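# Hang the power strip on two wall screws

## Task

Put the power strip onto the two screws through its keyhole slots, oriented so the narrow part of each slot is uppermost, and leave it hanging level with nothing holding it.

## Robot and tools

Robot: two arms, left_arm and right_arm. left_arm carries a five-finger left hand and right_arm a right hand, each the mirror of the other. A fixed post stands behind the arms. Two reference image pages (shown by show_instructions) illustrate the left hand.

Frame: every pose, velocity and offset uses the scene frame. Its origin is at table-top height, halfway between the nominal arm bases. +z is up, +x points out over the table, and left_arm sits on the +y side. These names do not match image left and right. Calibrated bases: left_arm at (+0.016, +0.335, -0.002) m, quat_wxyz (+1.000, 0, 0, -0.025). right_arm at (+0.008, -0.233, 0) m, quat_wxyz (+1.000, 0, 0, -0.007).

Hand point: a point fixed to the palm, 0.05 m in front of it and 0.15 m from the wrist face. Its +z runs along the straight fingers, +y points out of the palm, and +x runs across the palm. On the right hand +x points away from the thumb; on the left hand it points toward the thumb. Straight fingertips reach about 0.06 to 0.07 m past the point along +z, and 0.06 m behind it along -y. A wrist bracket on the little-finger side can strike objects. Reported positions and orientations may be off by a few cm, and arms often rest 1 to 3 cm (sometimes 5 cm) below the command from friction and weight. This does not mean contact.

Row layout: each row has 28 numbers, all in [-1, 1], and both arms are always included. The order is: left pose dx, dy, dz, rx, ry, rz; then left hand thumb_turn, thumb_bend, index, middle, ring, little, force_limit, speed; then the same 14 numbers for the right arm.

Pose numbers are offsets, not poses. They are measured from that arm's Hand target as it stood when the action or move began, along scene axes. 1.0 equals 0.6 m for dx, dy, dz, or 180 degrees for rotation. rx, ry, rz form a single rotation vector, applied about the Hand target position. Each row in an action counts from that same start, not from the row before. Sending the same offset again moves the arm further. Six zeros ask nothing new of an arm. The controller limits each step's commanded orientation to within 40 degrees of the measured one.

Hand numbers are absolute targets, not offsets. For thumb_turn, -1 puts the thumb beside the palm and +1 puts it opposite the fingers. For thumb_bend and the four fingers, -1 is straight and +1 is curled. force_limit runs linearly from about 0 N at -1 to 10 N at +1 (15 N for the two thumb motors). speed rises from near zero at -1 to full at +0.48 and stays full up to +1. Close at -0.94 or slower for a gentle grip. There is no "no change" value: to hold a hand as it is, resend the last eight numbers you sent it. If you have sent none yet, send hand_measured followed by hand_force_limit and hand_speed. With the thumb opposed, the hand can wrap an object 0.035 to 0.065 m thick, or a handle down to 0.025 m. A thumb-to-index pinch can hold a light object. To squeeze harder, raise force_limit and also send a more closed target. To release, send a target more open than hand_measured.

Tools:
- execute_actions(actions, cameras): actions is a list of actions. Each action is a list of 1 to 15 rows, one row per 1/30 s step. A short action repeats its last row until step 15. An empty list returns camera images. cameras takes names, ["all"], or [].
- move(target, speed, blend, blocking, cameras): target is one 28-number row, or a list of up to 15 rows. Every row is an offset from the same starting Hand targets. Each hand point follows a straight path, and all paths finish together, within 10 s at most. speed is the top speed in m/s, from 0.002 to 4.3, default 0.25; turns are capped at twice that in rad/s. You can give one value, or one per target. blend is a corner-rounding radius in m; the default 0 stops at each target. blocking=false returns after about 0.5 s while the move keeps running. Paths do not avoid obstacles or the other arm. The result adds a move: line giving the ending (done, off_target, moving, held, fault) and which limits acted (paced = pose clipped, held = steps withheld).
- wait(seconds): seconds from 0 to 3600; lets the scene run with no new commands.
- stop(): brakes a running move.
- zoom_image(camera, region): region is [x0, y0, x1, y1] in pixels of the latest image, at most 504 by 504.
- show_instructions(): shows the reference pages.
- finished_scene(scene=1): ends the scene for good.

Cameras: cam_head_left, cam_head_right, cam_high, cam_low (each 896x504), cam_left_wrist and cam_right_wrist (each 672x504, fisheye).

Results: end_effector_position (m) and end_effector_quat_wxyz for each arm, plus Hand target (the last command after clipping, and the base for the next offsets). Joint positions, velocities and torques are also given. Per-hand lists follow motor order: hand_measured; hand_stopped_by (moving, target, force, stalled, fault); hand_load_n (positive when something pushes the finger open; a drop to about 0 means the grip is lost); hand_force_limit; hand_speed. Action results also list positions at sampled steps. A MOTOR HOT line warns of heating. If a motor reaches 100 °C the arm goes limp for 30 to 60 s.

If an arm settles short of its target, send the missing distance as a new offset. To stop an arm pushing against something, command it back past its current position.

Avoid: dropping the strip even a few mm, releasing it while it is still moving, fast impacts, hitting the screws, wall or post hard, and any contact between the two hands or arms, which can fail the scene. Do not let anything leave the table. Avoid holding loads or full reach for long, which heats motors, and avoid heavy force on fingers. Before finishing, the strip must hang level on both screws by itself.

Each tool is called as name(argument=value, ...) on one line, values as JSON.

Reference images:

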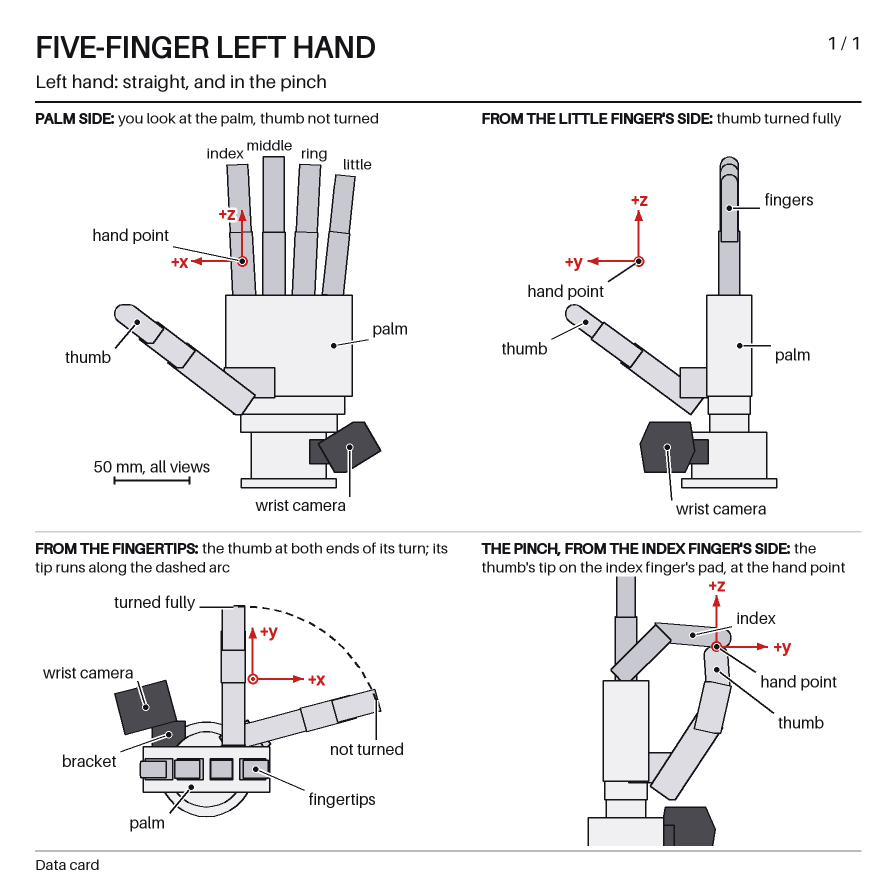

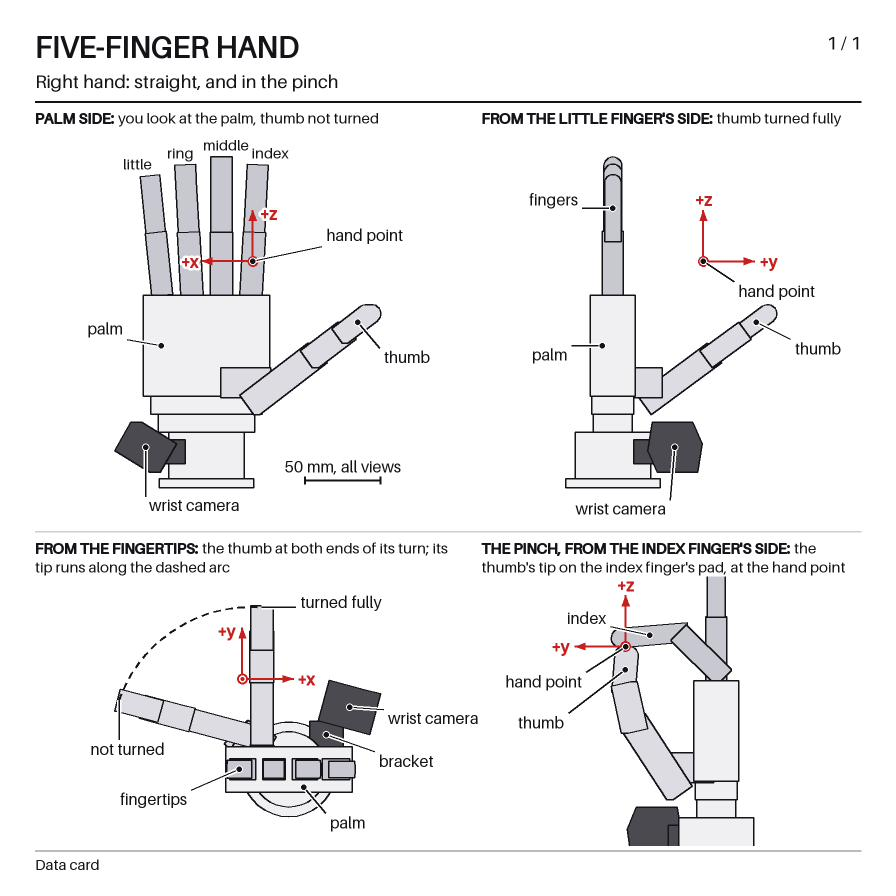

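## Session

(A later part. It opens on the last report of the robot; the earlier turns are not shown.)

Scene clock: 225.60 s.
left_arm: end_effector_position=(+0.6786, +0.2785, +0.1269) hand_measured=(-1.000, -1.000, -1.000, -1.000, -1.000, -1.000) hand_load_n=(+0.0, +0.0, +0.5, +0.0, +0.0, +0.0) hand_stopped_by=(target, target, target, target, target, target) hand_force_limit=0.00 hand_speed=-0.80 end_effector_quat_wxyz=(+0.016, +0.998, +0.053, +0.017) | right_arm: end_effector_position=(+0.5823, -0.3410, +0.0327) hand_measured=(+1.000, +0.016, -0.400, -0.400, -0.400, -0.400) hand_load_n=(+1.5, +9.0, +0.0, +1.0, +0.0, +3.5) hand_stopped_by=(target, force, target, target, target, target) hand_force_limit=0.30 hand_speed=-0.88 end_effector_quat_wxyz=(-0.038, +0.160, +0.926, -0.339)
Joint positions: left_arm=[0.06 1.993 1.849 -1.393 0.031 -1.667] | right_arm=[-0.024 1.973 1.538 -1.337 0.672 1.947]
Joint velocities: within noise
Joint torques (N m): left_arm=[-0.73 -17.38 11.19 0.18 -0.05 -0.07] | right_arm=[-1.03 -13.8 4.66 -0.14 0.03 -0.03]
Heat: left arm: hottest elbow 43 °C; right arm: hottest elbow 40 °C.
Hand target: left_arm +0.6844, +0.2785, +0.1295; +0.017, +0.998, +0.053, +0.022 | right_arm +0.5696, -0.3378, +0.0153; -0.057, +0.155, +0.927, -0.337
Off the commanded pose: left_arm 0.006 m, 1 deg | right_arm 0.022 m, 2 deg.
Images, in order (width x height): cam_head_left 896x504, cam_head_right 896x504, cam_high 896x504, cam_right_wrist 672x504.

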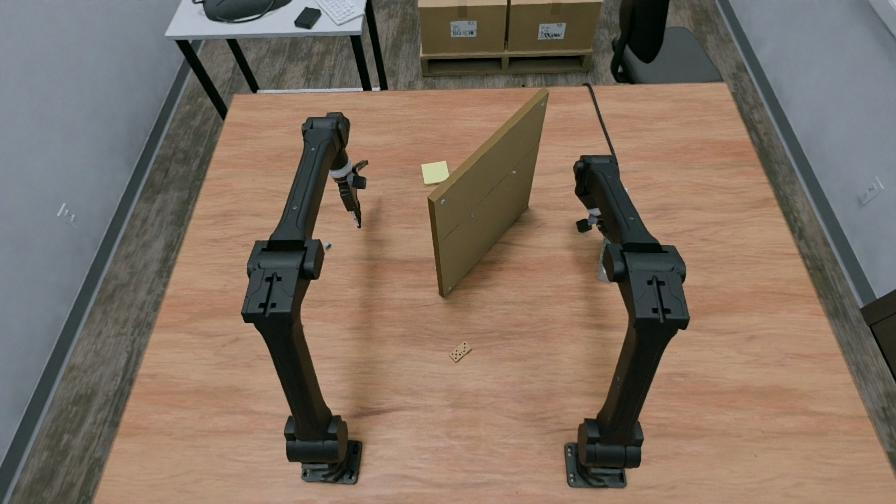

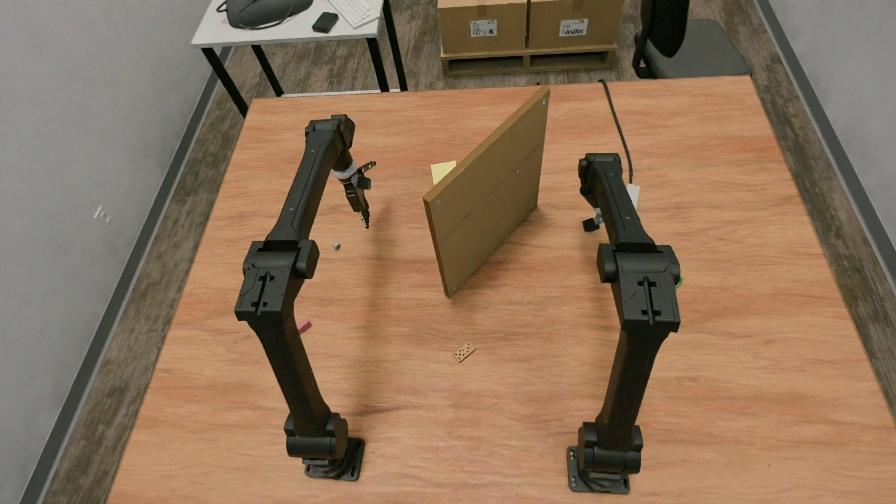

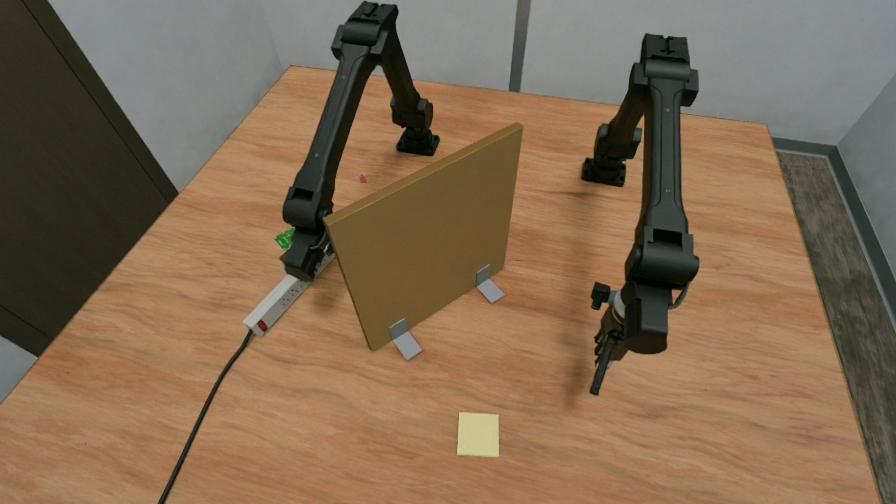

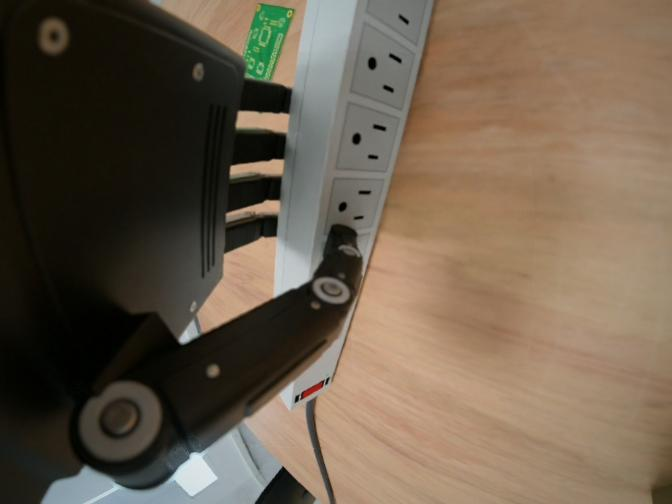

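move(target=[0,0,0,0,0,0,-1,-1,-1,-1,-1,-1,0,-0.8,0.01,0,0.1,0,0,0,1,0.3,-0.4,-0.4,-0.4,-0.4,0.3,-0.88], speed=0.04, cameras=["cam_right_wrist","cam_head_left","cam_high"])

Scene clock: 228.33 s.
left_arm: end_effector_position=(+0.6786, +0.2785, +0.1269) hand_measured=(-1.000, -1.000, -1.000, -1.000, -1.000, -1.000) hand_load_n=(+0.0, +0.0, +0.0, +0.0, +0.0, +0.0) hand_stopped_by=(target, target, target, target, target, target) hand_force_limit=0.00 hand_speed=-0.80 end_effector_quat_wxyz=(+0.016, +0.998, +0.053, +0.017) | right_arm: end_effector_position=(+0.5635, -0.3374, +0.0505) hand_measured=(+1.000, +0.016, -0.400, -0.400, -0.400, -0.400) hand_load_n=(+1.0, +6.0, +0.0, +0.0, +0.0, +2.0) hand_stopped_by=(target, force, target, target, target, target) hand_force_limit=0.30 hand_speed=-0.88 end_effector_quat_wxyz=(-0.074, +0.148, +0.926, -0.339)
Joint positions: left_arm=[0.06 1.993 1.849 -1.393 0.031 -1.667] | right_arm=[-0.022 1.955 1.56 -1.452 0.661 1.947]
Joint torques (N m): left_arm=[-0.32 -17.14 11.19 0.28 -0.03 -0.08] | right_arm=[-1.26 -16.15 9.77 -1.44 0.45 -0.03]
Heat: left arm: hottest elbow 43 °C; right arm: hottest elbow 40 °C.
Hand target: left_arm +0.6844, +0.2785, +0.1295; +0.017, +0.998, +0.053, +0.022 | right_arm +0.5755, -0.3379, +0.0752; -0.057, +0.155, +0.927, -0.337
Off the commanded pose: left_arm 0.006 m, 1 deg | right_arm 0.028 m, 2 deg.
move: off_target (right_arm)
Images, in order (width x height): cam_head_left 896x504, cam_high 896x504, cam_right_wrist 672x504.

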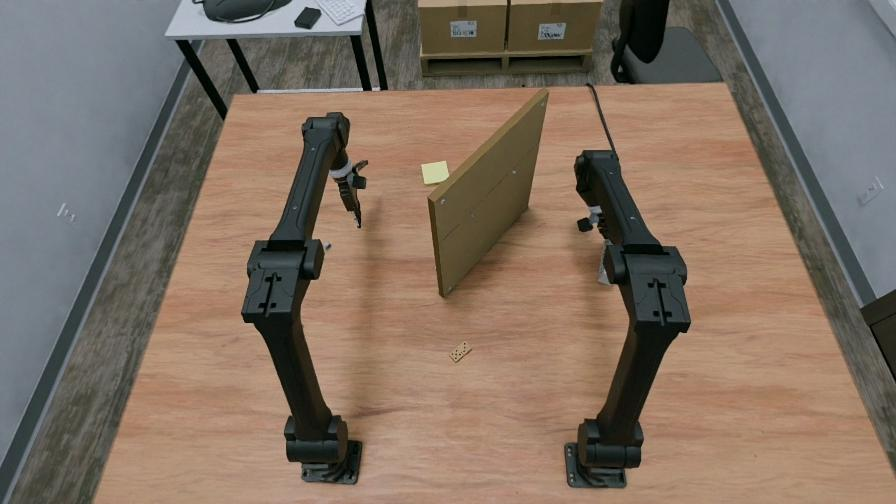

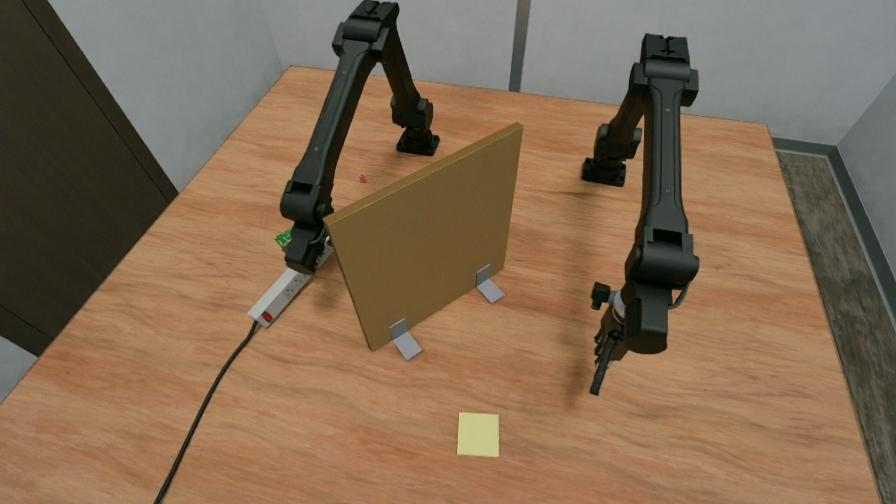

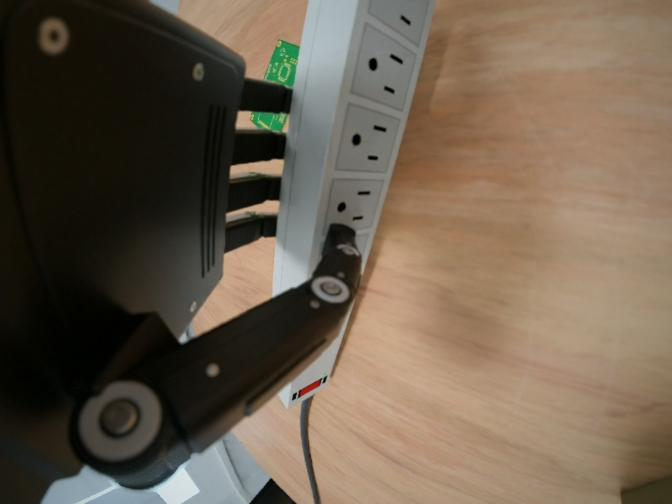

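move(target=[0,0,0,0,0,0,-1,-1,-1,-1,-1,-1,0,-0.8,0,0,0.03,0,0,0,1,0.5,-0.4,-0.4,-0.4,-0.4,0.6,-0.88], speed=0.04, cameras=["cam_right_wrist"])

Scene clock: 229.53 s.
left_arm: end_effector_position=(+0.6786, +0.2785, +0.1269) hand_measured=(-1.000, -1.000, -1.000, -1.000, -1.000, -1.000) hand_load_n=(+0.0, +0.0, +0.0, +0.0, +0.0, +0.0) hand_stopped_by=(target, target, target, target, target, target) hand_force_limit=0.00 hand_speed=-0.80 end_effector_quat_wxyz=(+0.016, +0.998, +0.053, +0.017) | right_arm: end_effector_position=(+0.5617, -0.3371, +0.0659) hand_measured=(+1.000, +0.084, -0.400, -0.400, -0.400, -0.400) hand_load_n=(+2.5, +12.0, +0.5, +1.0, +2.0, +1.5) hand_stopped_by=(target, force, target, target, target, target) hand_force_limit=0.60 hand_speed=-0.88 end_effector_quat_wxyz=(-0.078, +0.146, +0.926, -0.339)
Joint positions: left_arm=[0.06 1.993 1.849 -1.393 0.031 -1.667] | right_arm=[-0.022 1.942 1.582 -1.496 0.66 1.947]
Joint torques (N m): left_arm=[-0.44 -17.32 11.23 0.21 -0.02 -0.05] | right_arm=[-1.38 -16.26 10.14 -1.32 0.5 -0.04]
Heat: left arm: hottest elbow 43 °C; right arm: hottest elbow 41 °C.
Hand target: left_arm +0.6844, +0.2785, +0.1295; +0.017, +0.998, +0.053, +0.022 | right_arm +0.5754, -0.3380, +0.0930; -0.057, +0.155, +0.927, -0.337
Off the commanded pose: left_arm 0.006 m, 1 deg | right_arm 0.031 m, 3 deg.
move: off_target (right_arm)

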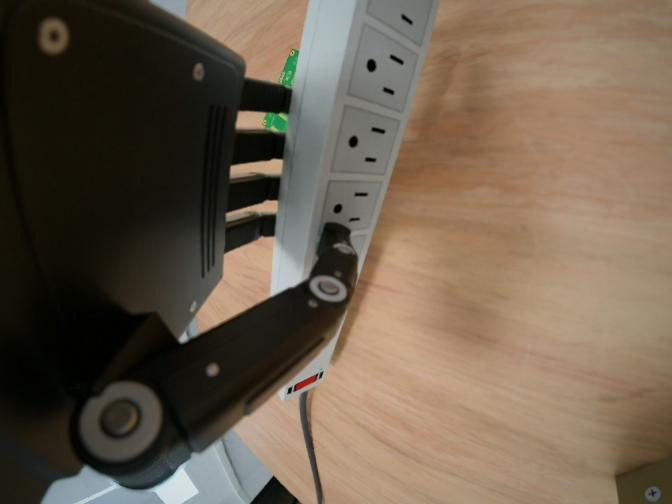

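move(target=[[0,0,0,0,0,0,-1,-1,-1,-1,-1,-1,0,-0.8,0,0,0.07,0,0,0,1,0.5,-0.4,-0.4,-0.4,-0.4,0.6,-0.88],[0,0,0,0,0,0,-1,-1,-1,-1,-1,-1,0,-0.8,-0.092,0.043,0.103,0.3736,-0.0629,0.0926,1,0.5,-0.4,-0.4,-0.4,-0.4,0.6,-0.88]], speed=0.15, blend=[0.02,0], cameras=["cam_right_wrist","cam_head_left","cam_head_right","cam_high"])

Scene clock: 238.67 s.
left_arm: end_effector_position=(+0.6786, +0.2785, +0.1269) hand_measured=(-1.000, -1.000, -1.000, -1.000, -1.000, -1.000) hand_load_n=(+0.0, +0.0, +0.0, +0.0, +0.0, +0.0) hand_stopped_by=(target, target, target, target, target, target) hand_force_limit=0.00 hand_speed=-0.80 end_effector_quat_wxyz=(+0.016, +0.998, +0.053, +0.017) | right_arm: end_effector_position=(+0.5297, -0.3146, +0.1588) hand_measured=(+1.000, +0.084, -0.400, -0.400, -0.400, -0.400) hand_load_n=(+2.0, +8.5, +8.0, +0.0, +0.0, +0.0) hand_stopped_by=(target, force, target, target, target, target) hand_force_limit=0.60 hand_speed=-0.88 end_effector_quat_wxyz=(+0.010, +0.013, +0.973, +0.230)
Joint positions: left_arm=[0.06 1.993 1.849 -1.393 0.031 -1.667] | right_arm=[-0.414 1.813 1.537 -1.475 -0.431 1.131]
Joint torques (N m): left_arm=[-0.32 -17.08 11.17 0.14 -0.03 -0.09] | right_arm=[-1.61 -12.69 6.41 -1.11 -0.99 -0.41]
Heat: left arm: hottest elbow 43 °C; right arm: hottest elbow 41 °C.
Hand target: left_arm +0.6844, +0.2785, +0.1295; +0.017, +0.998, +0.053, +0.022 | right_arm +0.5203, -0.3120, +0.1549; +0.000, +0.000, +0.970, +0.241
Off the commanded pose: left_arm 0.006 m, 1 deg | right_arm 0.011 m, 2 deg.
move: off_target (right_arm)
Images, in order (width x height): cam_head_left 896x504, cam_head_right 896x504, cam_high 896x504, cam_right_wrist 672x504.

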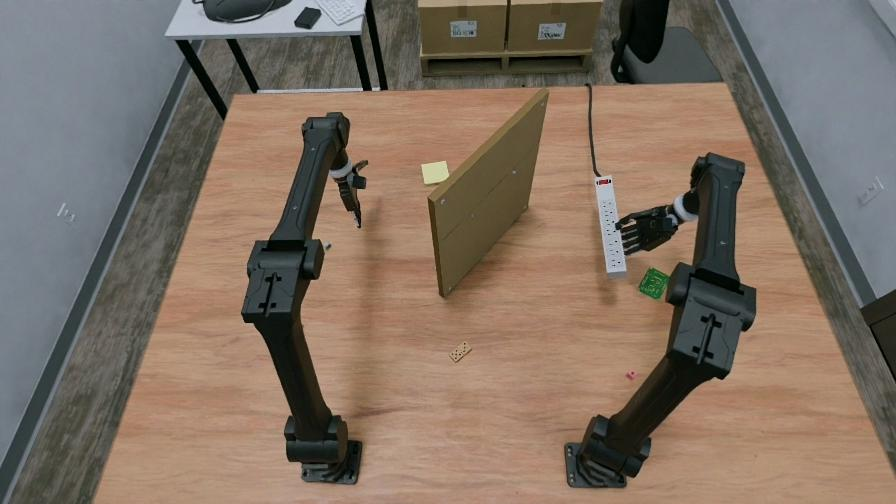

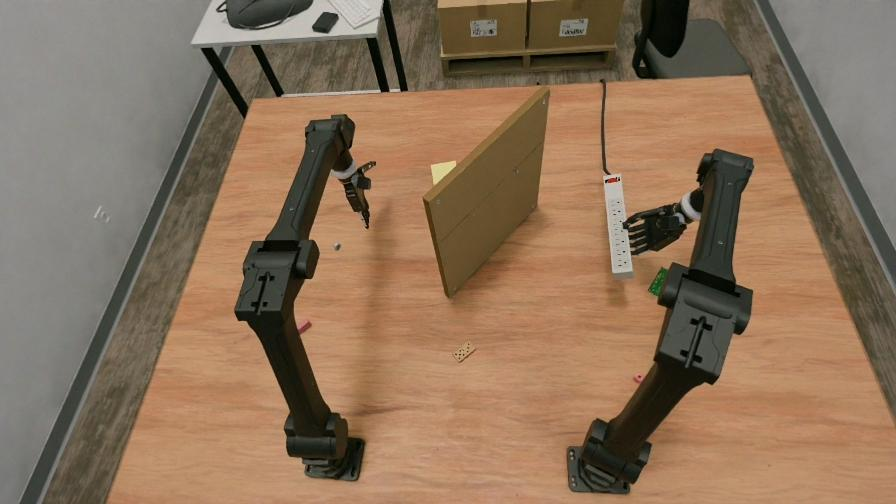

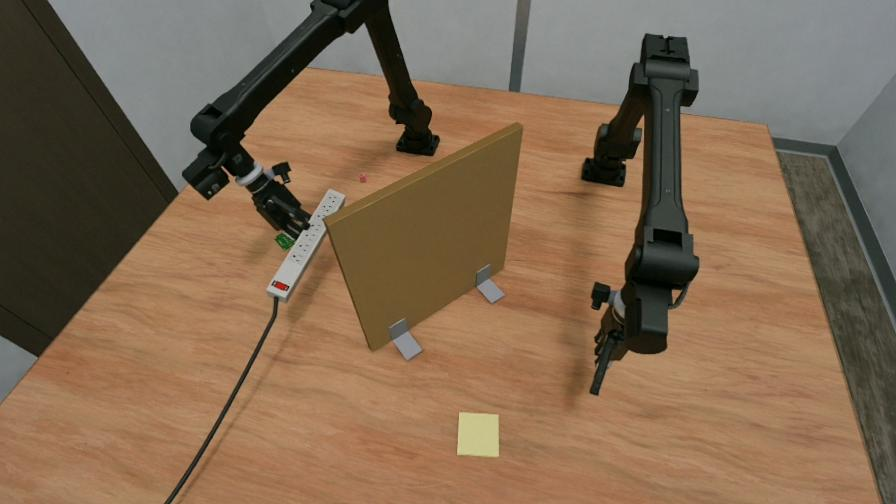

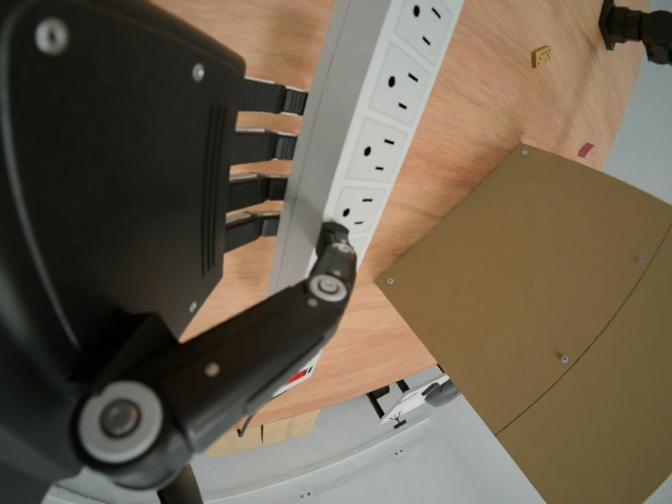

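move(target=[0,0,0,0,0,0,-1,-1,-1,-1,-1,-1,0,-0.8,0,0,-0.135,0,0,0,1,0.5,-0.4,-0.4,-0.4,-0.4,0.6,-0.88], speed=0.08, cameras=["cam_right_wrist","cam_head_left","cam_low","cam_high"])

Scene clock: 240.57 s.
left_arm: end_effector_position=(+0.6786, +0.2785, +0.1269) hand_measured=(-1.000, -1.000, -1.000, -1.000, -1.000, -1.000) hand_load_n=(+0.0, -0.5, +0.0, +0.0, +0.0, +0.0) hand_stopped_by=(target, target, target, target, target, target) hand_force_limit=0.00 hand_speed=-0.80 end_effector_quat_wxyz=(+0.016, +0.998, +0.053, +0.017) | right_arm: end_effector_position=(+0.5254, -0.3126, +0.0791) hand_measured=(+1.000, +0.084, -0.400, -0.400, -0.400, -0.400) hand_load_n=(+0.5, +8.0, +6.5, +0.5, +0.0, +0.0) hand_stopped_by=(target, force, target, target, target, target) hand_force_limit=0.60 hand_speed=-0.88 end_effector_quat_wxyz=(+0.001, +0.010, +0.972, +0.235)
Joint positions: left_arm=[0.06 1.993 1.849 -1.393 0.031 -1.667] | right_arm=[-0.414 1.892 1.425 -1.307 -0.432 1.119]
Joint torques (N m): left_arm=[-0.38 -17.38 11.18 0.27 -0.02 -0.08] | right_arm=[-1.67 -13.1 5.93 -0.2 -0.93 -0.32]
Heat: left arm: hottest elbow 43 °C; right arm: hottest elbow 41 °C.
Hand target: left_arm +0.6844, +0.2785, +0.1295; +0.017, +0.998, +0.053, +0.022 | right_arm +0.5203, -0.3120, +0.0741; +0.000, +0.000, +0.970, +0.241
Off the commanded pose: left_arm 0.006 m, 1 deg | right_arm 0.007 m, 1 deg.
move: done
Images, in order (width x height): cam_head_left 896x504, cam_high 896x504, cam_low 896x504, cam_right_wrist 672x504.

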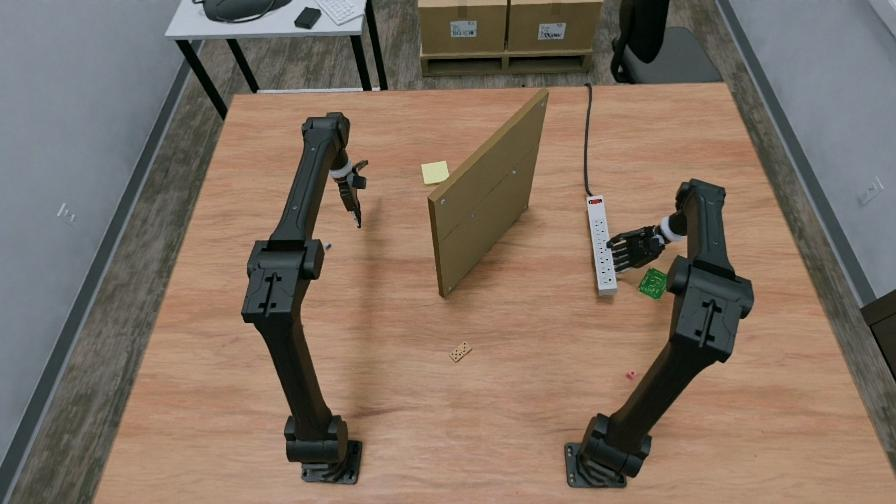

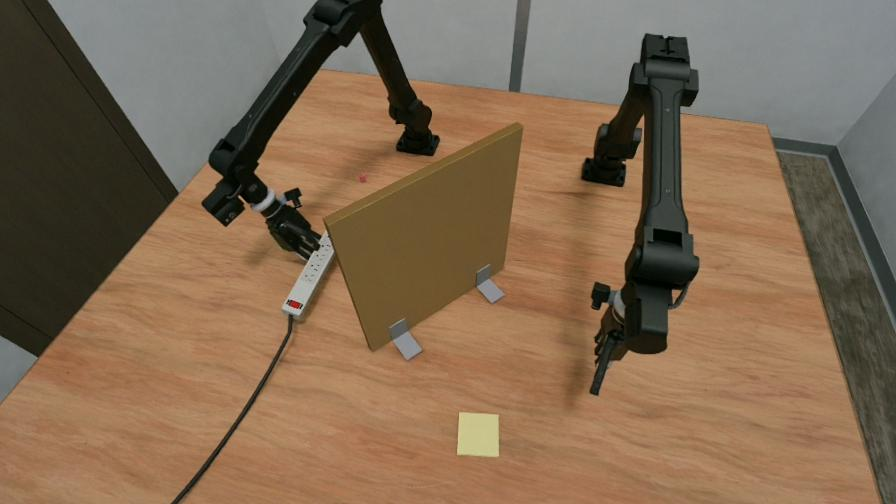

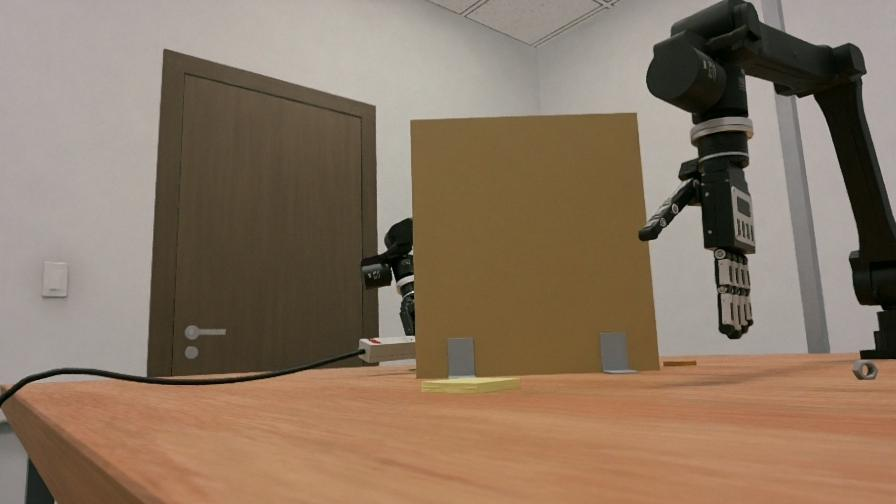

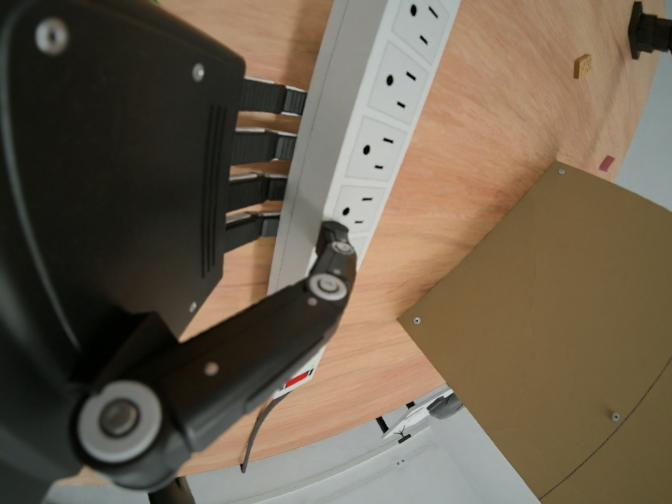

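move(target=[0,0,0,0,0,0,-1,-1,-1,-1,-1,-1,0,-0.8,0,0,-0.035,0,0,0,1,0.5,-0.4,-0.4,-0.4,-0.4,0.6,-0.88], speed=0.04, cameras=["cam_right_wrist","cam_low"])

zoom_image(camera="cam_low", region=[330, 280, 450, 400])

Scene clock: 241.87 s.
left_arm: end_effector_position=(+0.6786, +0.2785, +0.1269) hand_measured=(-1.000, -1.000, -1.000, -1.000, -1.000, -1.000) hand_load_n=(+0.0, +0.0, +0.0, +0.0, +0.0, +0.0) hand_stopped_by=(target, target, target, target, target, target) hand_force_limit=0.00 hand_speed=-0.80 end_effector_quat_wxyz=(+0.016, +0.998, +0.053, +0.017) | right_arm: end_effector_position=(+0.5257, -0.3127, +0.0603) hand_measured=(+1.000, +0.084, -0.400, -0.400, -0.400, -0.400) hand_load_n=(+0.0, +7.5, +5.5, +1.0, +0.0, +0.0) hand_stopped_by=(target, force, target, target, target, target) hand_force_limit=0.60 hand_speed=-0.88 end_effector_quat_wxyz=(+0.004, +0.008, +0.972, +0.234)
Joint positions: left_arm=[0.06 1.993 1.849 -1.393 0.031 -1.667] | right_arm=[-0.414 1.914 1.405 -1.26 -0.432 1.115]
Joint torques (N m): left_arm=[-0.44 -16.97 11.15 0.32 -0.04 -0.04] | right_arm=[-1.61 -12.86 5.71 -0.16 -0.93 -0.29]
Heat: left arm: hottest elbow 43 °C; right arm: hottest elbow 40 °C.
Hand target: left_arm +0.6844, +0.2785, +0.1295; +0.017, +0.998, +0.053, +0.022 | right_arm +0.5203, -0.3120, +0.0530; +0.000, +0.000, +0.970, +0.241
Off the commanded pose: left_arm 0.006 m, 1 deg | right_arm 0.009 m, 1 deg.
move: done
Images, in order (width x height): cam_low 896x504, cam_right_wrist 672x504.

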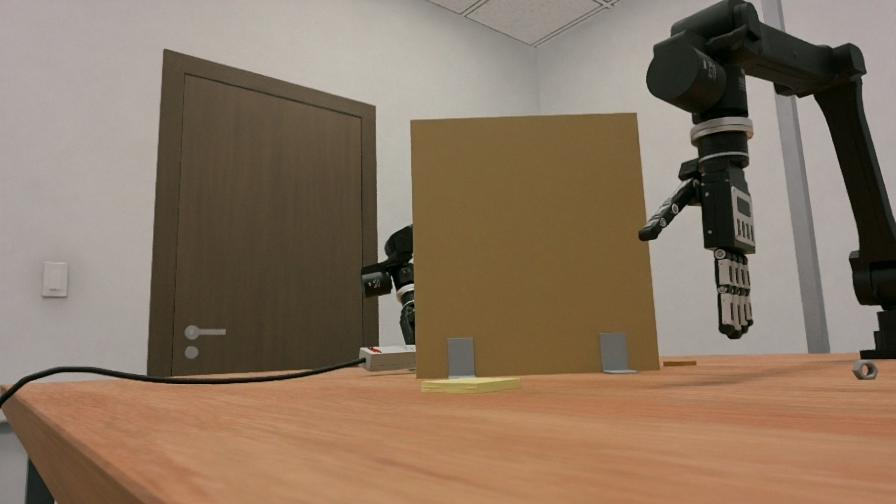

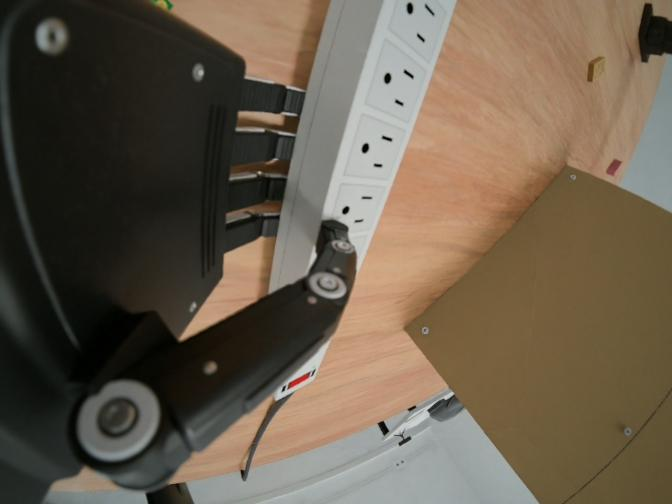

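Scaled by 4.200 from the camera's image (finer frame: 1280x720).

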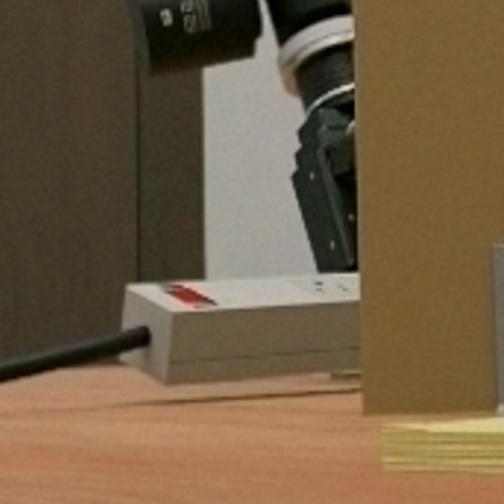

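move(target=[0,0,0,0,0,0,-1,-1,-1,-1,-1,-1,0,-0.8,0,0,-0.02,0,0,0,1,0.5,-0.4,-0.4,-0.4,-0.4,0.6,-0.88], speed=0.03, cameras=["cam_low"])

zoom_image(camera="cam_low", region=[330, 280, 450, 400])

Scene clock: 243.23 s.
left_arm: end_effector_position=(+0.6786, +0.2785, +0.1269) hand_measured=(-1.000, -1.000, -1.000, -1.000, -1.000, -1.000) hand_load_n=(+0.0, -0.5, +0.0, +0.0, +0.0, +0.0) hand_stopped_by=(target, target, target, target, target, target) hand_force_limit=0.00 hand_speed=-0.80 end_effector_quat_wxyz=(+0.016, +0.998, +0.053, +0.017) | right_arm: end_effector_position=(+0.5269, -0.3135, +0.0569) hand_measured=(+1.000, +0.084, -0.400, -0.400, -0.400, -0.400) hand_load_n=(+0.0, +9.0, +5.0, +0.0, +0.0, +0.0) hand_stopped_by=(target, force, target, target, target, target) hand_force_limit=0.60 hand_speed=-0.88 end_effector_quat_wxyz=(+0.010, +0.005, +0.972, +0.233)
Joint positions: left_arm=[0.06 1.993 1.849 -1.393 0.031 -1.667] | right_arm=[-0.415 1.916 1.398 -1.241 -0.435 1.111]
Joint torques (N m): left_arm=[-0.44 -17.2 11.19 0.23 -0.05 -0.08] | right_arm=[-1.55 -11.87 5.29 0.16 -0.8 -0.25]
Heat: left arm: hottest elbow 43 °C; right arm: hottest elbow 40 °C.
Hand target: left_arm +0.6844, +0.2785, +0.1295; +0.017, +0.998, +0.053, +0.022 | right_arm +0.5203, -0.3121, +0.0409; +0.000, +0.001, +0.970, +0.241
Off the commanded pose: left_arm 0.006 m, 1 deg | right_arm 0.017 m, 2 deg.
move: off_target (right_arm)

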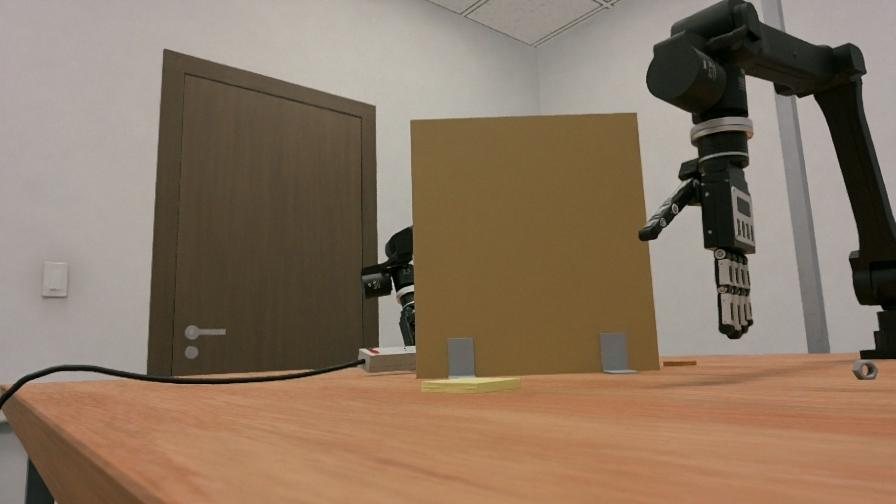

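Scaled by 4.200 from the camera's image (finer frame: 1280x720).

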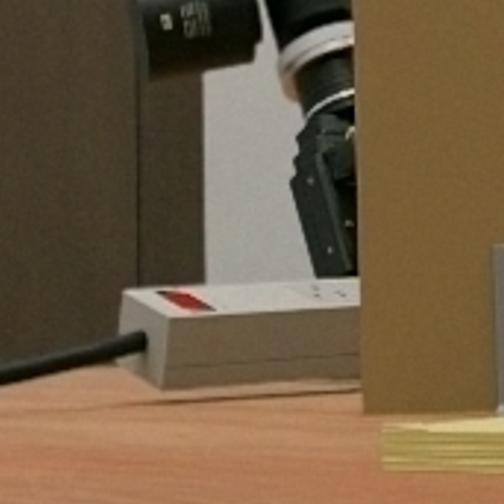

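execute_actions(actions=[])

Scene clock: 245.67 s.
left_arm: end_effector_position=(+0.6786, +0.2785, +0.1269) hand_measured=(-1.000, -1.000, -1.000, -1.000, -1.000, -1.000) hand_load_n=(+0.0, +0.0, +0.0, +0.0, +0.0, +0.0) hand_stopped_by=(target, target, target, target, target, target) hand_force_limit=0.00 hand_speed=-0.80 end_effector_quat_wxyz=(+0.016, +0.998, +0.053, +0.017) | right_arm: end_effector_position=(+0.5269, -0.3135, +0.0569) hand_measured=(+1.000, +0.084, -0.400, -0.400, -0.400, -0.400) hand_load_n=(+0.0, +9.0, +5.0, +0.0, +0.5, +0.0) hand_stopped_by=(target, force, target, target, target, target) hand_force_limit=0.60 hand_speed=-0.88 end_effector_quat_wxyz=(+0.010, +0.005, +0.972, +0.233)
Joint positions: left_arm=[0.06 1.993 1.849 -1.393 0.031 -1.667] | right_arm=[-0.415 1.916 1.398 -1.241 -0.435 1.11]
Joint velocities: within noise
Joint torques (N m): left_arm=[-0.38 -17.26 11.18 0.2 -0.04 -0.06] | right_arm=[-1.67 -11.99 5.33 0.2 -0.81 -0.23]
Heat: left arm: hottest elbow 43 °C; right arm: hottest elbow 40 °C.
Hand target: left_arm +0.6844, +0.2785, +0.1295; +0.017, +0.998, +0.053, +0.022 | right_arm +0.5203, -0.3121, +0.0409; +0.000, +0.000, +0.970, +0.241
Off the commanded pose: left_arm 0.006 m, 1 deg | right_arm 0.017 m, 2 deg.

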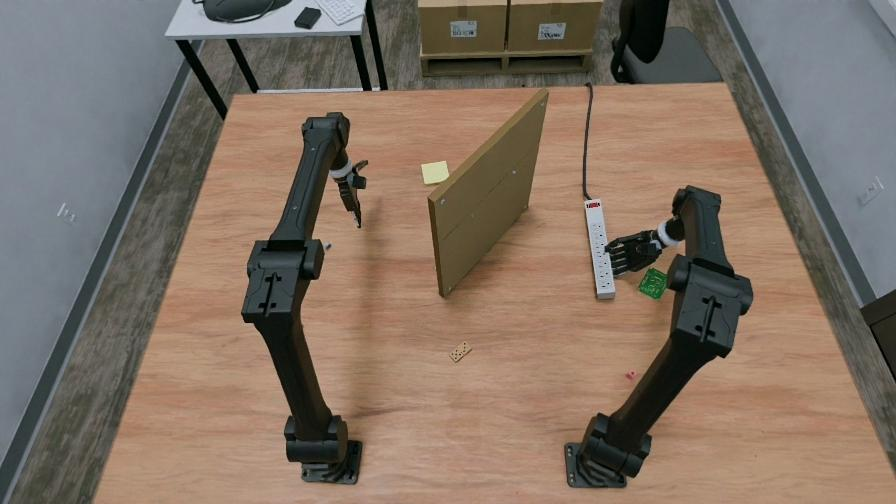

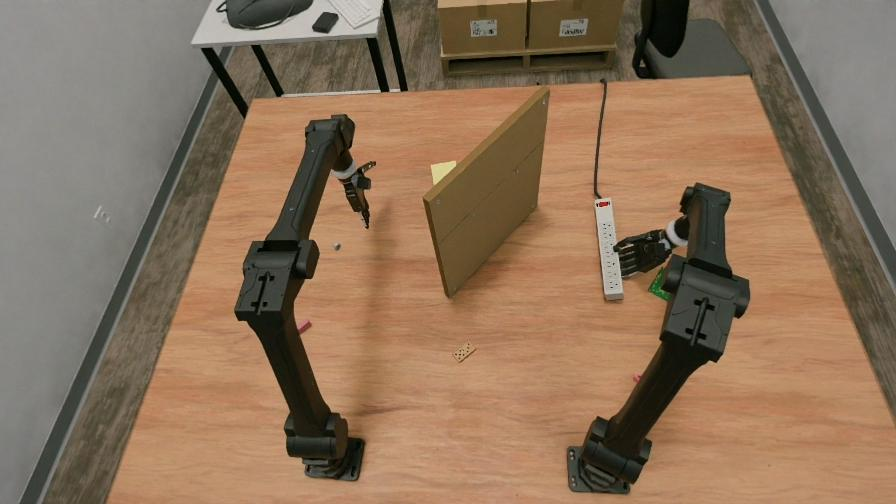

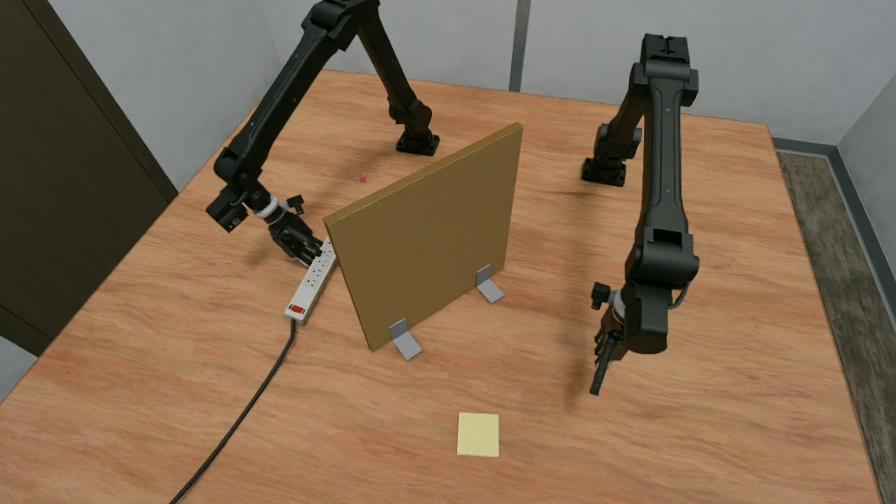

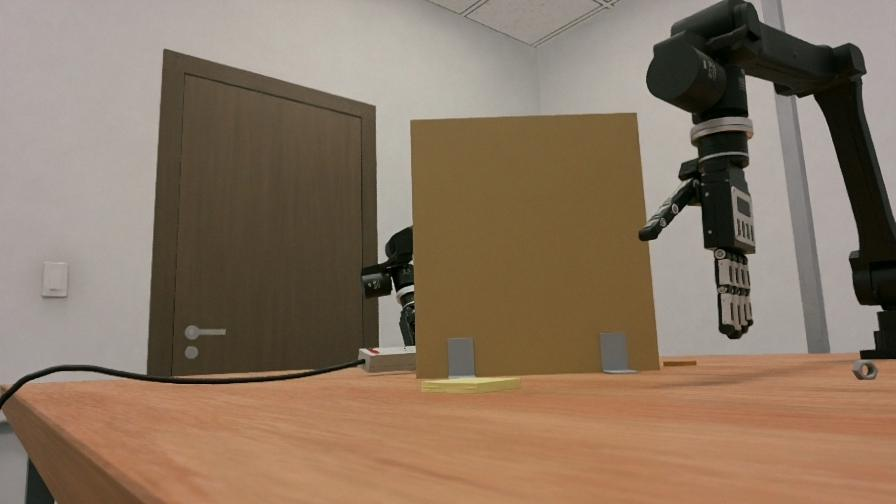

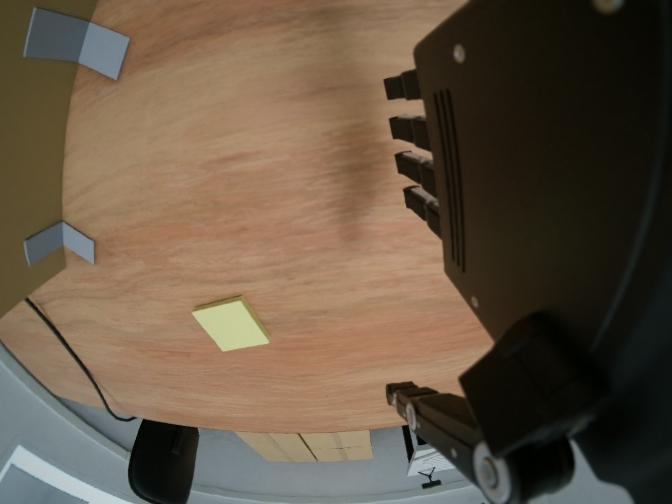

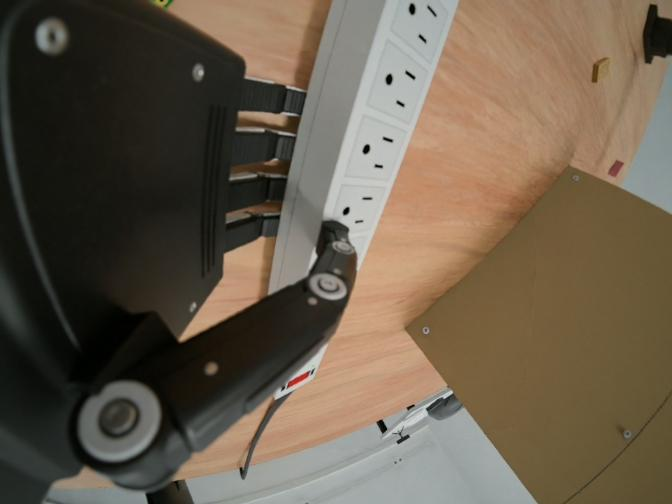

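zoom_image(camera="cam_low", region=[320, 240, 480, 400])

zoom_image(camera="cam_high", region=[240, 180, 400, 340])

Scaled by 3.150 from the camera's image (finer frame: 1280x720).

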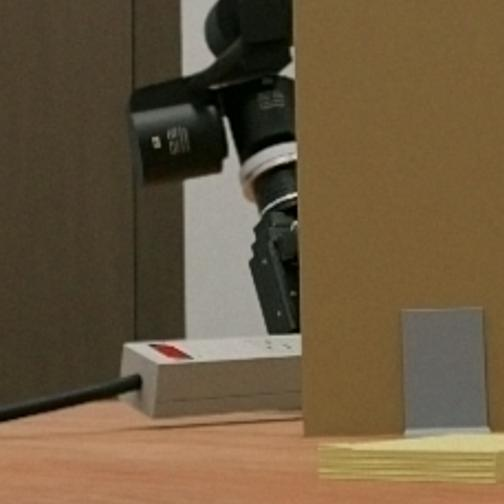

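Scaled by 3.150 from the camera's image (finer frame: 1280x720).

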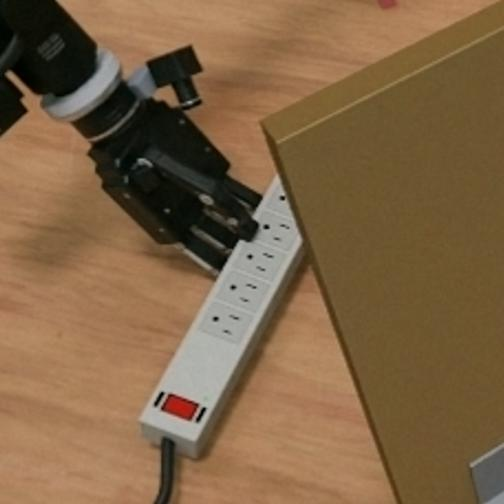

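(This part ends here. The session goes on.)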